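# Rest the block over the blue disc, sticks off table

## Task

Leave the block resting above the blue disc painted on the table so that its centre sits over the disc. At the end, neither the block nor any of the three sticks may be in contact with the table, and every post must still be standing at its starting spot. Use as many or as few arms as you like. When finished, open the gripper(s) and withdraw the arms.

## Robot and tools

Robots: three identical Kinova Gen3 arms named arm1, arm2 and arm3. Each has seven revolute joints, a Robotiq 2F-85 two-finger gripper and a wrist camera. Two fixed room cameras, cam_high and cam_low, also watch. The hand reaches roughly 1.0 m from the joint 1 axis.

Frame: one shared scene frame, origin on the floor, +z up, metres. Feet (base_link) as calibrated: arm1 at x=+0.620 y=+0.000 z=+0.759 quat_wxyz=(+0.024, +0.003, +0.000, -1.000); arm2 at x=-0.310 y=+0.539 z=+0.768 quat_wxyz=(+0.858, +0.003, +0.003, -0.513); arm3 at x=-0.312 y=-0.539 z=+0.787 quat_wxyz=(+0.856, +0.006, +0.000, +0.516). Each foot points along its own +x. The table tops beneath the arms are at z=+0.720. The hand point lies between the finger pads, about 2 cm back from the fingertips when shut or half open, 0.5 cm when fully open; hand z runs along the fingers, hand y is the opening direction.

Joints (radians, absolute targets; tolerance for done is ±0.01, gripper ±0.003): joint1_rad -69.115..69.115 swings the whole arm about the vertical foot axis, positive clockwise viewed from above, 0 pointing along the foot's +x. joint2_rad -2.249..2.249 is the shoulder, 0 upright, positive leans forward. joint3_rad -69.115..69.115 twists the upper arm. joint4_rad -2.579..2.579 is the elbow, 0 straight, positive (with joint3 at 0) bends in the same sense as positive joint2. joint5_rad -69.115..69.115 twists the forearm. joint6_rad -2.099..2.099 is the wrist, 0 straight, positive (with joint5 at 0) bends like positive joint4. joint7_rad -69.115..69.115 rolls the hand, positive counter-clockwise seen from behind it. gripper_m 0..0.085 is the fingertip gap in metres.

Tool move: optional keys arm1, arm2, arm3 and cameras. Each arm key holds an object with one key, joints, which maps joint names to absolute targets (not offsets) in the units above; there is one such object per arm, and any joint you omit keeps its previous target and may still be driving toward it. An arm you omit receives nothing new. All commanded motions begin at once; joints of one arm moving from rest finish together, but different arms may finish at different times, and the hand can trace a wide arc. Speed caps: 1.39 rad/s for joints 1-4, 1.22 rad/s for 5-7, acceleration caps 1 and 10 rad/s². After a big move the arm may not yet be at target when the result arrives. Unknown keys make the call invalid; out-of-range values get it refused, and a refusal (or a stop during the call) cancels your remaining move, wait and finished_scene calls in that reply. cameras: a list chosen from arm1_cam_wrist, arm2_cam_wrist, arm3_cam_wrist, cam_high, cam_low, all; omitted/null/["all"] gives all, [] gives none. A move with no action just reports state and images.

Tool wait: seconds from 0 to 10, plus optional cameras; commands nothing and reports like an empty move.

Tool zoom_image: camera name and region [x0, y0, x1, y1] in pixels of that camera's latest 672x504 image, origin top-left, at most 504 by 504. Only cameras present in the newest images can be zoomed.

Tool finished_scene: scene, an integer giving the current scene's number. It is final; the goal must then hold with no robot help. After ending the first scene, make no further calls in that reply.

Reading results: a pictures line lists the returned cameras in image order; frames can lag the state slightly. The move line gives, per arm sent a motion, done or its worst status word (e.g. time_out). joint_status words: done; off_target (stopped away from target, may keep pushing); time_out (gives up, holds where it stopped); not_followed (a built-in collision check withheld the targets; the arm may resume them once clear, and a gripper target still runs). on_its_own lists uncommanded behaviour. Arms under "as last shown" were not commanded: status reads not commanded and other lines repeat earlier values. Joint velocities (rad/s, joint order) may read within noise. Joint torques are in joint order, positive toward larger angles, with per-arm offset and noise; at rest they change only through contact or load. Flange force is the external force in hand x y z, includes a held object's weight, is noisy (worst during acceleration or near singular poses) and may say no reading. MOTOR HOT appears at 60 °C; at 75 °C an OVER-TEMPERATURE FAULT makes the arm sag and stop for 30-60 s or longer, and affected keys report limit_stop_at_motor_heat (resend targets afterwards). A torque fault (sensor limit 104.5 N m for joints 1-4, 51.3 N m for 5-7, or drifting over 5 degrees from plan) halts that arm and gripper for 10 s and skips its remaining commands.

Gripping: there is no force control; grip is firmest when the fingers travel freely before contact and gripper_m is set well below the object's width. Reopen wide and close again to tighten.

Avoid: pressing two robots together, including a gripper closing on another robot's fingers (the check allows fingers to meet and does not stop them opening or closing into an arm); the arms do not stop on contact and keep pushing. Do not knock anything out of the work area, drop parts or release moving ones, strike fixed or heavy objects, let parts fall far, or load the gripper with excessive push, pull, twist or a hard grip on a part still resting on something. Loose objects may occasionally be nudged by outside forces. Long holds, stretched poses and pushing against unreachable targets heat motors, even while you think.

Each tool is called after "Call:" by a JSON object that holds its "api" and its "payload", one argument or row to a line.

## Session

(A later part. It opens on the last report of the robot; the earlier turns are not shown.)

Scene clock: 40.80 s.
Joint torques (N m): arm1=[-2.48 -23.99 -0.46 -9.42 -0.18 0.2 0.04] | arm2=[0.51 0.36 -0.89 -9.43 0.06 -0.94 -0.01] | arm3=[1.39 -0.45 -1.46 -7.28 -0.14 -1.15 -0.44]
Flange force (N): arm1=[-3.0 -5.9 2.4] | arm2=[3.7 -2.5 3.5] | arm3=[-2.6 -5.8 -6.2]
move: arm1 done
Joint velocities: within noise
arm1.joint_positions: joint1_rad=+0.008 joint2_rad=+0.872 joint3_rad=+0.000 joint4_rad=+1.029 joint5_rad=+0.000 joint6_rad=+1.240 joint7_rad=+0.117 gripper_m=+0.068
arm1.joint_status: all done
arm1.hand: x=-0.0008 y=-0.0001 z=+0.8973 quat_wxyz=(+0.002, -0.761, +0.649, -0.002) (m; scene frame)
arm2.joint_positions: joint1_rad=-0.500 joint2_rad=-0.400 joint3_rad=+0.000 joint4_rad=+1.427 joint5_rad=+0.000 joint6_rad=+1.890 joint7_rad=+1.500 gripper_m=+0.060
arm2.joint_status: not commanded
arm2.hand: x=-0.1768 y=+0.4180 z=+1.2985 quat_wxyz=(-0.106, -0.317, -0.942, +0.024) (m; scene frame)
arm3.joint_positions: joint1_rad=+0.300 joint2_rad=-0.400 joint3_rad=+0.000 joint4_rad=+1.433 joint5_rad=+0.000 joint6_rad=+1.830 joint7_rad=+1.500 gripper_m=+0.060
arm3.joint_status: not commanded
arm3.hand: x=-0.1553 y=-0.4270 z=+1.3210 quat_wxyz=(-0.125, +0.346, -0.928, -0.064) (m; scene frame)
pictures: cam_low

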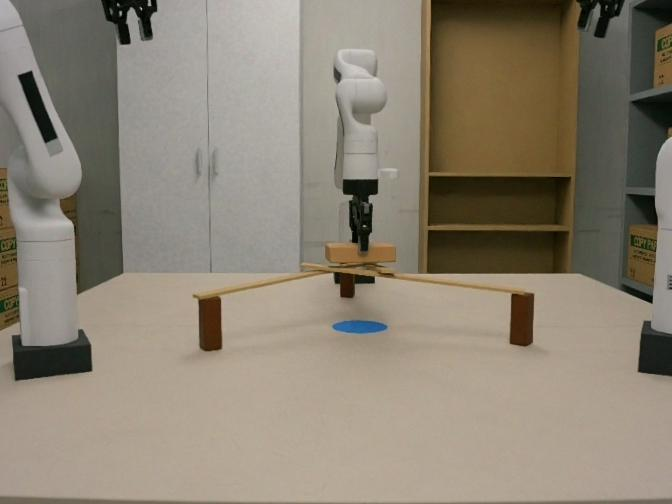

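Call:
{"api": "move", "payload": {
  "arm1": {"joints":{"joint2_rad":0.8742,"joint4_rad":1.0320,"joint6_rad":1.2354}},
  "cameras": []
}}

Call:
{"api": "move", "payload": {
  "arm1": {"joints":{"joint2_rad":0.8757,"joint4_rad":1.0342,"joint6_rad":1.2317}},
  "cameras": ["cam_low"]
}}

Call:
{"api": "zoom_image", "payload": {
  "camera": "cam_low",
  "region": [290, 210, 430, 315]
}}

Scene clock: 41.40 s.
Joint torques (N m): arm1=[-2.57 -24.09 -0.46 -9.4 -0.21 0.21 0.02] | arm2=[0.51 0.39 -0.88 -9.43 0.08 -0.97 -0.01] | arm3=[1.43 -0.48 -1.51 -7.3 -0.15 -1.14 -0.43]
Flange force (N): arm1=[-3.2 -5.7 2.5] | arm2=[3.8 -2.5 3.4] | arm3=[-2.7 -5.9 -6.1]
move: arm1 done
Joint velocities: within noise
arm1.joint_positions: joint1_rad=+0.008 joint2_rad=+0.874 joint3_rad=+0.000 joint4_rad=+1.032 joint5_rad=+0.000 joint6_rad=+1.235 joint7_rad=+0.117 gripper_m=+0.068
arm1.joint_status: all done
arm1.hand: x=-0.0008 y=-0.0001 z=+0.8953 quat_wxyz=(+0.002, -0.761, +0.649, -0.002) (m; scene frame)
arm2, arm3: as last shown
pictures: none
No camera images: "cameras" was empty.

Scene clock: 41.80 s.
Joint torques (N m): arm1=[-2.49 -23.79 -0.43 -9.29 -0.18 0.22 0.03] | arm2=[0.52 0.35 -0.89 -9.45 0.04 -0.97 -0.02] | arm3=[1.37 -0.5 -1.48 -7.3 -0.15 -1.15 -0.44]
Flange force (N): arm1=[-3.0 -5.9 2.1] | arm2=[3.7 -2.6 3.5] | arm3=[-2.7 -5.8 -6.2]
move: arm1 done
Joint velocities: within noise
arm1.joint_positions: joint1_rad=+0.008 joint2_rad=+0.876 joint3_rad=+0.000 joint4_rad=+1.034 joint5_rad=+0.000 joint6_rad=+1.232 joint7_rad=+0.117 gripper_m=+0.068
arm1.joint_status: all done
arm1.hand: x=-0.0008 y=-0.0001 z=+0.8937 quat_wxyz=(+0.002, -0.761, +0.649, -0.002) (m; scene frame)
arm2, arm3: as last shown
pictures: cam_low

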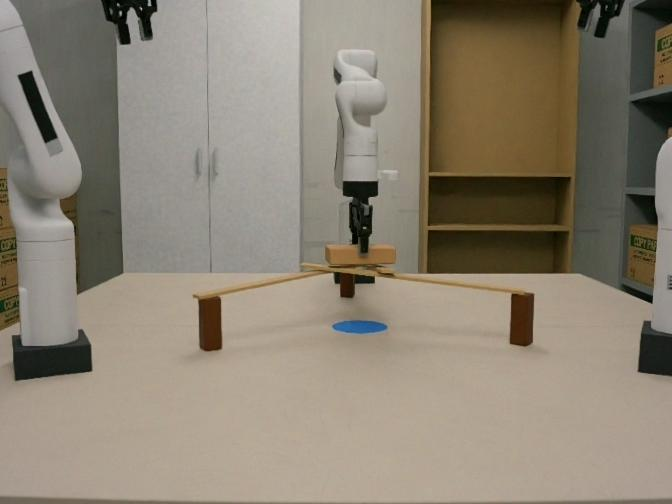

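Scaled by 3.600 from the camera's 672x504 image, which has a finer 960x720 frame.

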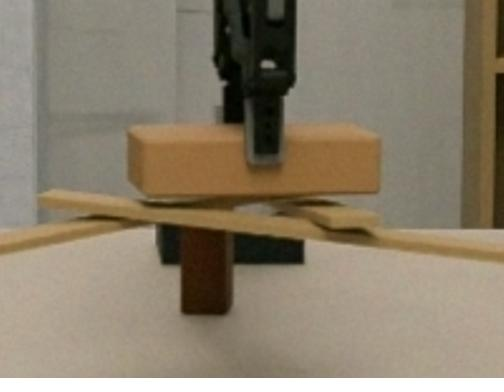

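Call:
{"api": "move", "payload": {
  "arm1": {"joints":{"joint2_rad":0.8769,"joint4_rad":1.0361,"joint6_rad":1.2286}},
  "cameras": []
}}

Call:
{"api": "move", "payload": {
  "arm1": {"joints":{"joint2_rad":0.8782,"joint4_rad":1.038,"joint6_rad":1.2255}},
  "cameras": ["cam_low","arm1_cam_wrist"]
}}

Call:
{"api": "zoom_image", "payload": {
  "camera": "cam_low",
  "region": [290, 210, 430, 315]
}}

Scene clock: 42.37 s.
Joint torques (N m): arm1=[-2.45 -23.81 -0.44 -9.35 -0.21 0.23 0.05] | arm2=[0.51 0.37 -0.9 -9.43 0.05 -0.94 -0.01] | arm3=[1.37 -0.5 -1.5 -7.25 -0.15 -1.14 -0.42]
Flange force (N): arm1=[-2.8 -6.3 2.2] | arm2=[3.8 -2.6 3.5] | arm3=[-2.8 -5.9 -6.3]
move: arm1 done
Joint velocities: within noise
arm1.joint_positions: joint1_rad=+0.008 joint2_rad=+0.877 joint3_rad=+0.000 joint4_rad=+1.036 joint5_rad=+0.000 joint6_rad=+1.229 joint7_rad=+0.117 gripper_m=+0.068
arm1.joint_status: all done
arm1.hand: x=-0.0008 y=-0.0001 z=+0.8924 quat_wxyz=(+0.002, -0.761, +0.649, -0.002) (m; scene frame)
arm2, arm3: as last shown
pictures: none
No camera images: "cameras" was empty.

Scene clock: 42.77 s.
Joint torques (N m): arm1=[-2.48 -23.83 -0.43 -9.35 -0.25 0.24 0.04] | arm2=[0.52 0.33 -0.91 -9.44 0.07 -0.96 0.02] | arm3=[1.4 -0.45 -1.52 -7.25 -0.15 -1.14 -0.42]
Flange force (N): arm1=[-2.9 -6.3 2.2] | arm2=[3.7 -2.5 3.4] | arm3=[-2.7 -5.9 -6.3]
move: arm1 done
Joint velocities: within noise
arm1.joint_positions: joint1_rad=+0.008 joint2_rad=+0.878 joint3_rad=+0.000 joint4_rad=+1.038 joint5_rad=+0.000 joint6_rad=+1.225 joint7_rad=+0.117 gripper_m=+0.068
arm1.joint_status: all done
arm1.hand: x=-0.0008 y=-0.0001 z=+0.8910 quat_wxyz=(+0.002, -0.761, +0.649, -0.002) (m; scene frame)
arm2, arm3: as last shown
pictures: arm1_cam_wrist, cam_low

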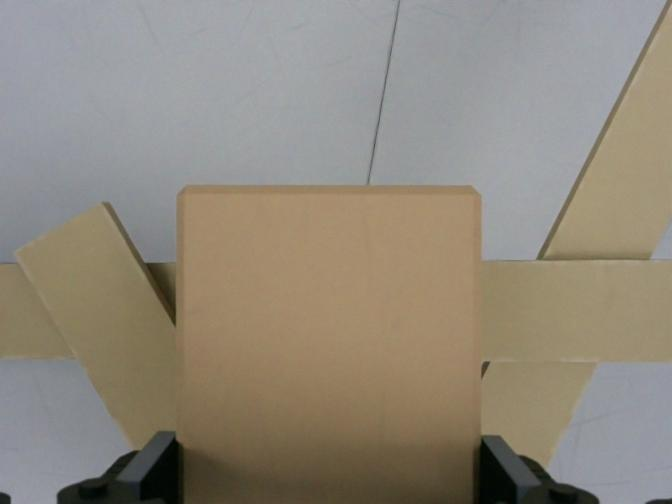

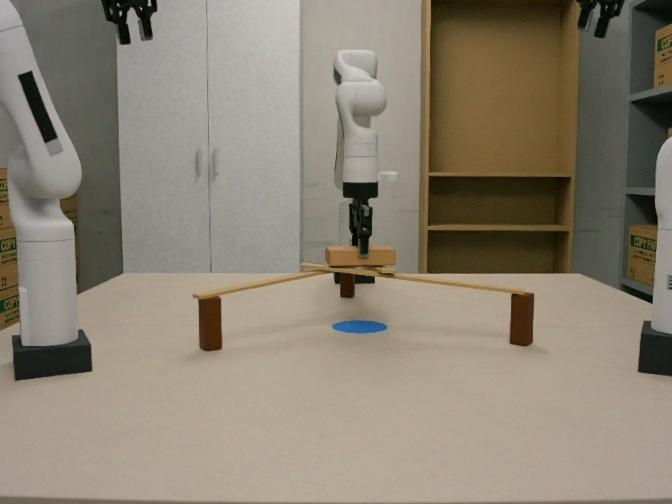

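Scaled by 3.600 from the camera's 672x504 image, which has a finer 960x720 frame.

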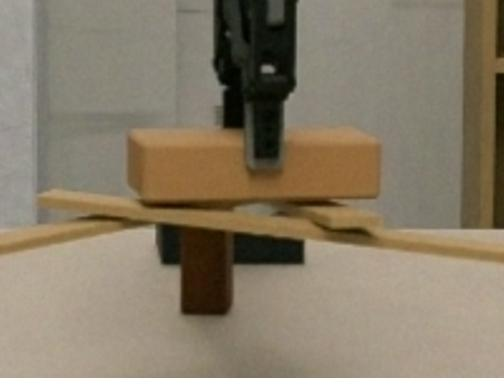

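Call:
{"api": "move", "payload": {
  "arm1": {"joints":{"joint2_rad":0.8799,"joint4_rad":1.0405,"joint6_rad":1.2213}},
  "cameras": []
}}

Call:
{"api": "move", "payload": {
  "arm1": {"joints":{"joint2_rad":0.8813,"joint4_rad":1.0427,"joint6_rad":1.2177}},
  "cameras": ["cam_low"]
}}

Call:
{"api": "zoom_image", "payload": {
  "camera": "cam_low",
  "region": [290, 210, 430, 315]
}}

Scene clock: 43.30 s.
Joint torques (N m): arm1=[-2.48 -23.92 -0.42 -9.29 -0.21 0.22 0.02] | arm2=[0.52 0.38 -0.86 -9.42 0.05 -0.96 -0.01] | arm3=[1.39 -0.48 -1.49 -7.29 -0.14 -1.13 -0.42]
Flange force (N): arm1=[-3.0 -5.8 2.2] | arm2=[3.8 -2.5 3.4] | arm3=[-2.7 -5.8 -6.1]
move: arm1 done
Joint velocities: within noise
arm1.joint_positions: joint1_rad=+0.008 joint2_rad=+0.880 joint3_rad=+0.000 joint4_rad=+1.041 joint5_rad=+0.000 joint6_rad=+1.221 joint7_rad=+0.117 gripper_m=+0.068
arm1.joint_status: all done
arm1.hand: x=-0.0008 y=-0.0001 z=+0.8892 quat_wxyz=(+0.002, -0.761, +0.649, -0.002) (m; scene frame)
arm2, arm3: as last shown
pictures: none
No camera images: "cameras" was empty.

Scene clock: 43.70 s.
Joint torques (N m): arm1=[-2.44 -23.05 -0.49 -8.88 -0.26 0.25 0.03] | arm2=[0.53 0.38 -0.89 -9.45 0.04 -0.96 0] | arm3=[1.39 -0.46 -1.46 -7.27 -0.17 -1.13 -0.43]
Flange force (N): arm1=[-2.9 -6.0 0.9] | arm2=[3.8 -2.5 3.5] | arm3=[-2.7 -5.8 -6.2]
move: arm1 done
Joint velocities: within noise
arm1.joint_positions: joint1_rad=+0.008 joint2_rad=+0.881 joint3_rad=+0.000 joint4_rad=+1.043 joint5_rad=+0.000 joint6_rad=+1.218 joint7_rad=+0.117 gripper_m=+0.068
arm1.joint_status: all done
arm1.hand: x=-0.0007 y=-0.0001 z=+0.8877 quat_wxyz=(+0.002, -0.761, +0.649, -0.002) (m; scene frame)
arm2, arm3: as last shown
pictures: cam_low

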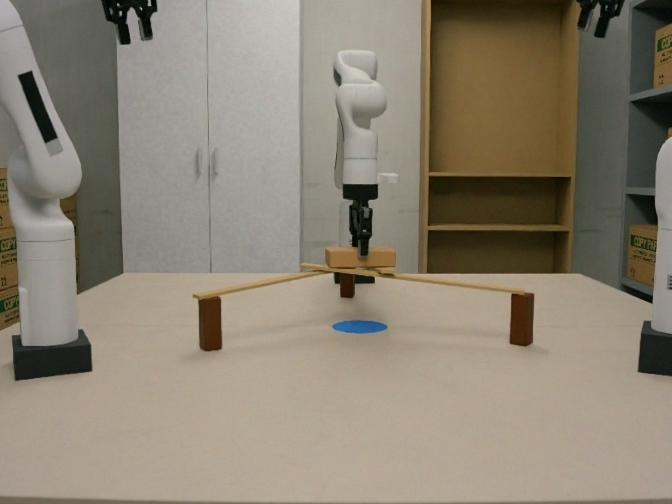

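Scaled by 3.600 from the camera's 672x504 image, which has a finer 960x720 frame.

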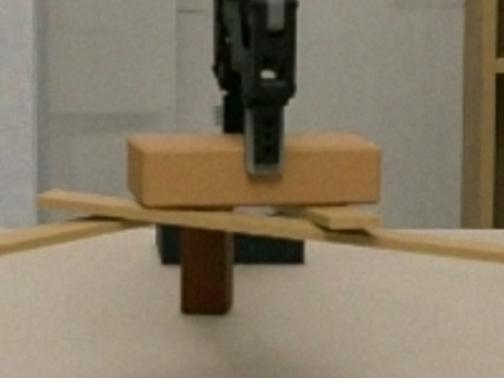

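Call:
{"api": "move", "payload": {
  "arm1": {"joints":{"joint2_rad":0.8822,"joint4_rad":1.0441,"joint6_rad":1.2154}},
  "cameras": []
}}

Call:
{"api": "move", "payload": {
  "arm1": {"joints":{"gripper_m":0.085}},
  "cameras": ["cam_low","arm1_cam_wrist"]
}}

Call:
{"api": "zoom_image", "payload": {
  "camera": "cam_low",
  "region": [290, 210, 430, 315]
}}

Scene clock: 44.27 s.
Joint torques (N m): arm1=[-2.19 -21.61 -0.36 -8.1 -0.28 0.38 0.01] | arm2=[0.52 0.36 -0.88 -9.45 0.03 -0.96 0.01] | arm3=[1.4 -0.44 -1.5 -7.29 -0.14 -1.1 -0.41]
Flange force (N): arm1=[-2.5 -5.8 -1.3] | arm2=[3.8 -2.5 3.5] | arm3=[-2.6 -5.8 -6.1]
move: arm1 done
Joint velocities: within noise
arm1.joint_positions: joint1_rad=+0.008 joint2_rad=+0.882 joint3_rad=+0.000 joint4_rad=+1.044 joint5_rad=+0.000 joint6_rad=+1.215 joint7_rad=+0.117 gripper_m=+0.068
arm1.joint_status: all done
arm1.hand: x=-0.0007 y=-0.0001 z=+0.8868 quat_wxyz=(+0.002, -0.761, +0.649, -0.002) (m; scene frame)
arm2, arm3: as last shown
pictures: none
No camera images: "cameras" was empty.

Scene clock: 45.07 s.
Joint torques (N m): arm1=[-2.46 -22.4 -0.48 -8.59 -0.21 0.19 0.02] | arm2=[0.5 0.34 -0.9 -9.43 0.05 -0.93 0.01] | arm3=[1.39 -0.48 -1.45 -7.29 -0.16 -1.12 -0.43]
Flange force (N): arm1=[-2.9 -6.0 -0.3] | arm2=[3.7 -2.5 3.5] | arm3=[-2.7 -5.7 -6.1]
move: arm1 done
Joint velocities: within noise
arm1.joint_positions: joint1_rad=+0.008 joint2_rad=+0.882 joint3_rad=+0.000 joint4_rad=+1.044 joint5_rad=+0.000 joint6_rad=+1.215 joint7_rad=+0.117 gripper_m=+0.085
arm1.joint_status: all done
arm1.hand: x=-0.0007 y=-0.0001 z=+0.8867 quat_wxyz=(+0.002, -0.761, +0.649, -0.002) (m; scene frame)
arm2.joint_positions: joint1_rad=-0.500 joint2_rad=-0.400 joint3_rad=+0.000 joint4_rad=+1.427 joint5_rad=+0.000 joint6_rad=+1.890 joint7_rad=+1.500 gripper_m=+0.060
arm2.joint_status: not commanded
arm2.hand: x=-0.1768 y=+0.4180 z=+1.2985 quat_wxyz=(-0.106, -0.317, -0.942, +0.024) (m; scene frame)
arm3.joint_positions: joint1_rad=+0.300 joint2_rad=-0.400 joint3_rad=+0.000 joint4_rad=+1.433 joint5_rad=+0.000 joint6_rad=+1.830 joint7_rad=+1.500 gripper_m=+0.060
arm3.joint_status: not commanded
arm3.hand: x=-0.1553 y=-0.4270 z=+1.3210 quat_wxyz=(-0.125, +0.346, -0.928, -0.064) (m; scene frame)
pictures: arm1_cam_wrist, cam_low

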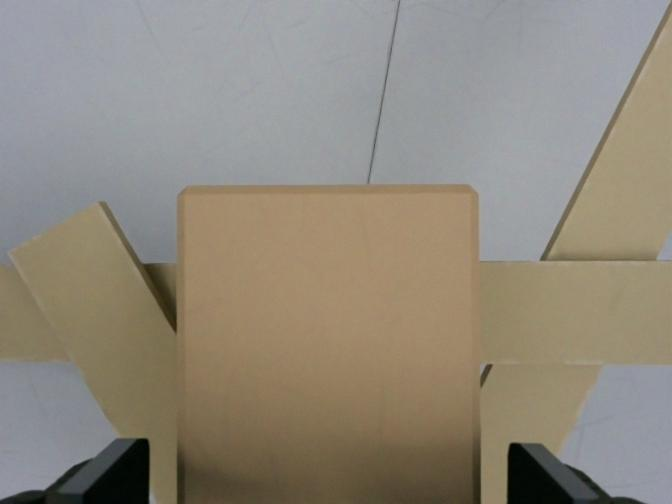

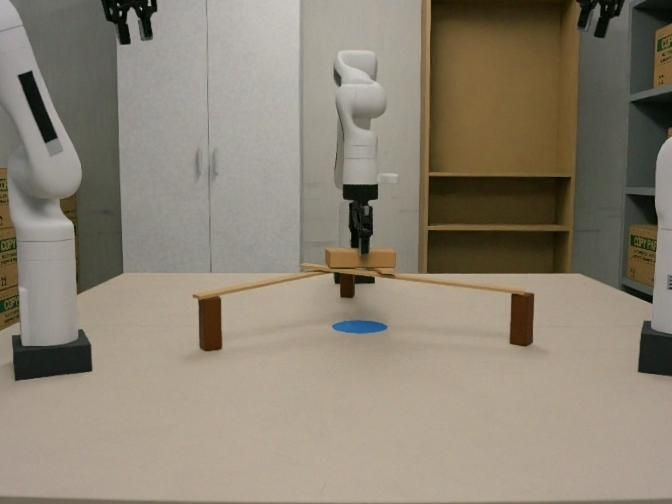

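Scaled by 3.600 from the camera's 672x504 image, which has a finer 960x720 frame.

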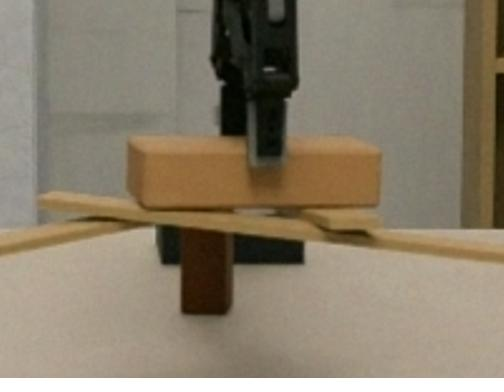

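Call:
{"api": "move", "payload": {
  "arm1": {"joints":{"joint2_rad":0.8660,"joint4_rad":1.0197,"joint6_rad":1.2559}},
  "cameras": []
}}

Call:
{"api": "move", "payload": {
  "arm1": {"joints":{"joint2_rad":0.8339,"joint4_rad":0.9405,"joint6_rad":1.3672}},
  "cameras": []
}}

Call:
{"api": "move", "payload": {
  "arm1": {"joints":{"joint2_rad":0.1,"joint4_rad":1.35,"joint6_rad":1.7}}
}}

Call:
{"api": "zoom_image", "payload": {
  "camera": "cam_high",
  "region": [230, 150, 470, 330]
}}

Call:
{"api": "zoom_image", "payload": {
  "camera": "cam_low",
  "region": [180, 210, 550, 370]
}}

Scene clock: 46.00 s.
Joint torques (N m): arm1=[-2.51 -22.32 -0.44 -8.69 -0.21 0.2 0.01] | arm2=[0.51 0.35 -0.86 -9.43 0.05 -0.94 -0.02] | arm3=[1.41 -0.48 -1.51 -7.3 -0.14 -1.13 -0.42]
Flange force (N): arm1=[-3.0 -6.0 -0.1] | arm2=[3.7 -2.5 3.5] | arm3=[-2.7 -5.9 -6.1]
move: arm1 done
Joint velocities: within noise
arm1.joint_positions: joint1_rad=+0.008 joint2_rad=+0.866 joint3_rad=+0.000 joint4_rad=+1.020 joint5_rad=+0.000 joint6_rad=+1.256 joint7_rad=+0.117 gripper_m=+0.085
arm1.joint_status: all done
arm1.hand: x=-0.0007 y=-0.0001 z=+0.9040 quat_wxyz=(+0.002, -0.761, +0.649, -0.002) (m; scene frame)
arm2, arm3: as last shown
pictures: none
No camera images: "cameras" was empty.

Scene clock: 46.87 s.
Joint torques (N m): arm1=[-2.5 -22.13 -0.45 -8.94 -0.22 0.2 0.03] | arm2=[0.5 0.38 -0.89 -9.44 0.05 -0.94 -0.01] | arm3=[1.39 -0.47 -1.48 -7.3 -0.13 -1.13 -0.42]
Flange force (N): arm1=[-2.9 -6.4 0.4] | arm2=[3.8 -2.6 3.6] | arm3=[-2.7 -5.8 -6.1]
move: arm1 done
Joint velocities: within noise
arm1.joint_positions: joint1_rad=+0.008 joint2_rad=+0.834 joint3_rad=+0.000 joint4_rad=+0.940 joint5_rad=+0.000 joint6_rad=+1.367 joint7_rad=+0.117 gripper_m=+0.085
arm1.joint_status: all done
arm1.hand: x=-0.0010 y=-0.0001 z=+0.9480 quat_wxyz=(+0.002, -0.761, +0.649, -0.002) (m; scene frame)
arm2, arm3: as last shown
pictures: none
No camera images: "cameras" was empty.

Scene clock: 48.87 s.
Joint torques (N m): arm1=[-2.44 -9.25 -0.69 -9.1 -0.2 0.22 0.04] | arm2=[0.51 0.37 -0.87 -9.48 0.04 -0.97 -0.02] | arm3=[1.39 -0.46 -1.49 -7.26 -0.15 -1.12 -0.41]
Flange force (N): arm1=[-4.1 -5.4 2.5] | arm2=[3.8 -2.5 3.6] | arm3=[-2.7 -5.8 -6.2]
move: arm1 done
Joint velocities: within noise
arm1.joint_positions: joint1_rad=+0.008 joint2_rad=+0.100 joint3_rad=+0.000 joint4_rad=+1.350 joint5_rad=+0.000 joint6_rad=+1.700 joint7_rad=+0.117 gripper_m=+0.085
arm1.joint_status: all done
arm1.hand: x=+0.2656 y=+0.0108 z=+1.1868 quat_wxyz=(+0.005, -0.761, +0.649, -0.005) (m; scene frame)
arm2, arm3: as last shown
pictures: arm1_cam_wrist, arm2_cam_wrist, arm3_cam_wrist, cam_high, cam_low

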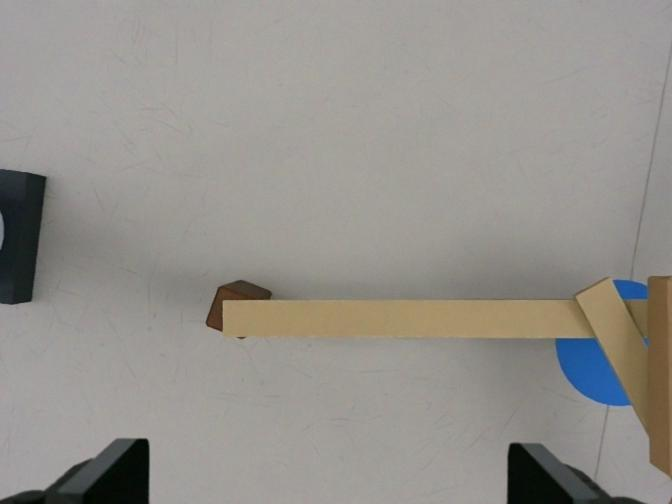

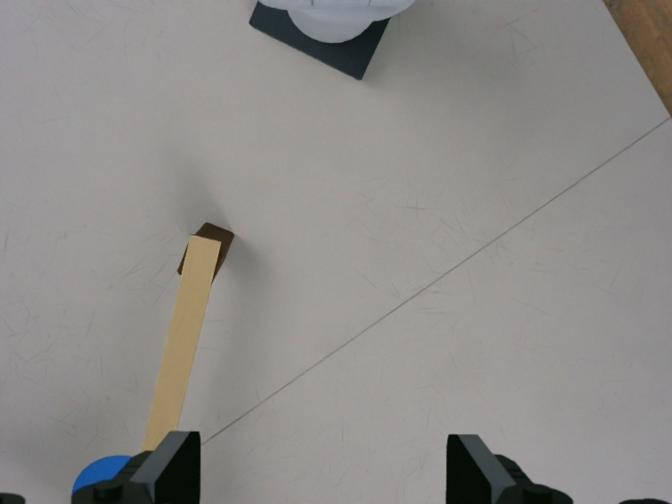

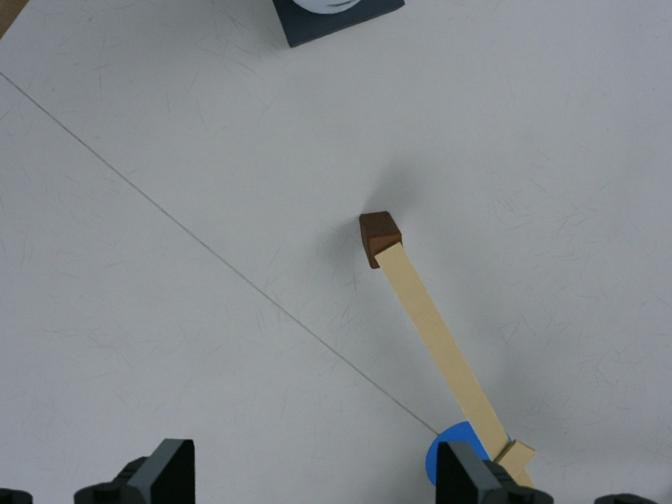

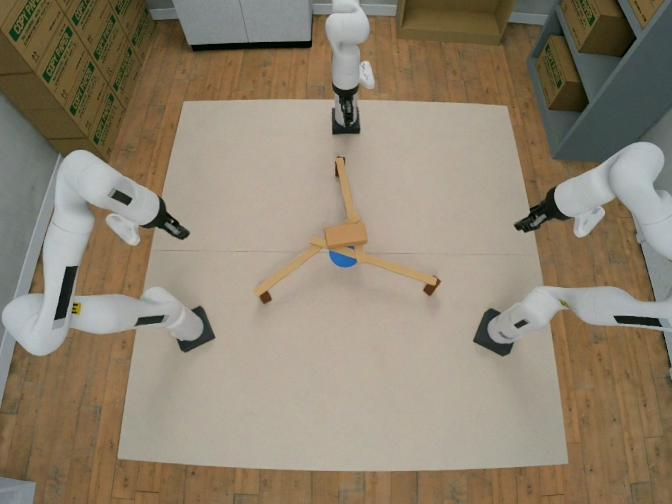

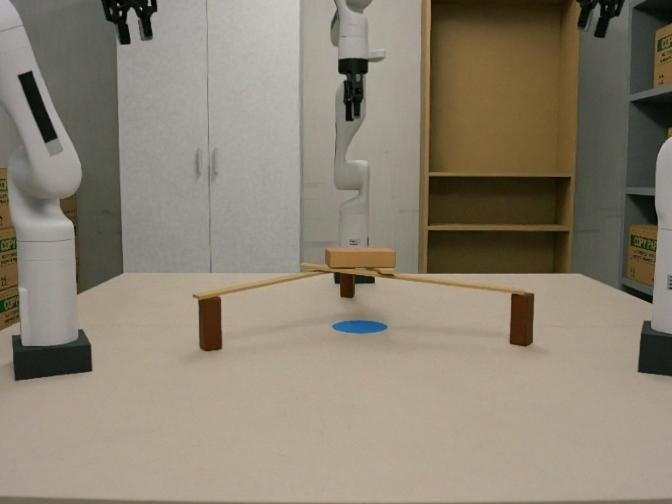

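Scaled by 2.100 from the camera's 672x504 image, which has a finer 960x720 frame.

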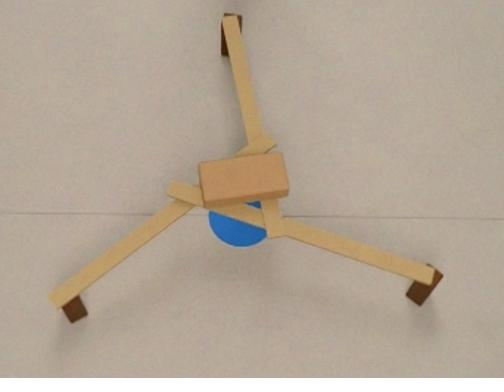

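Scaled by 1.362 from the camera's 672x504 image, which has a finer 960x720 frame.

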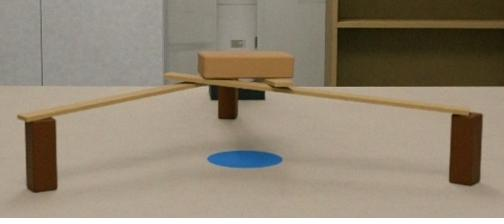

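Call:
{"api": "finished_scene", "payload": {
  "scene": 2
}}

The scene is finished: the task was done.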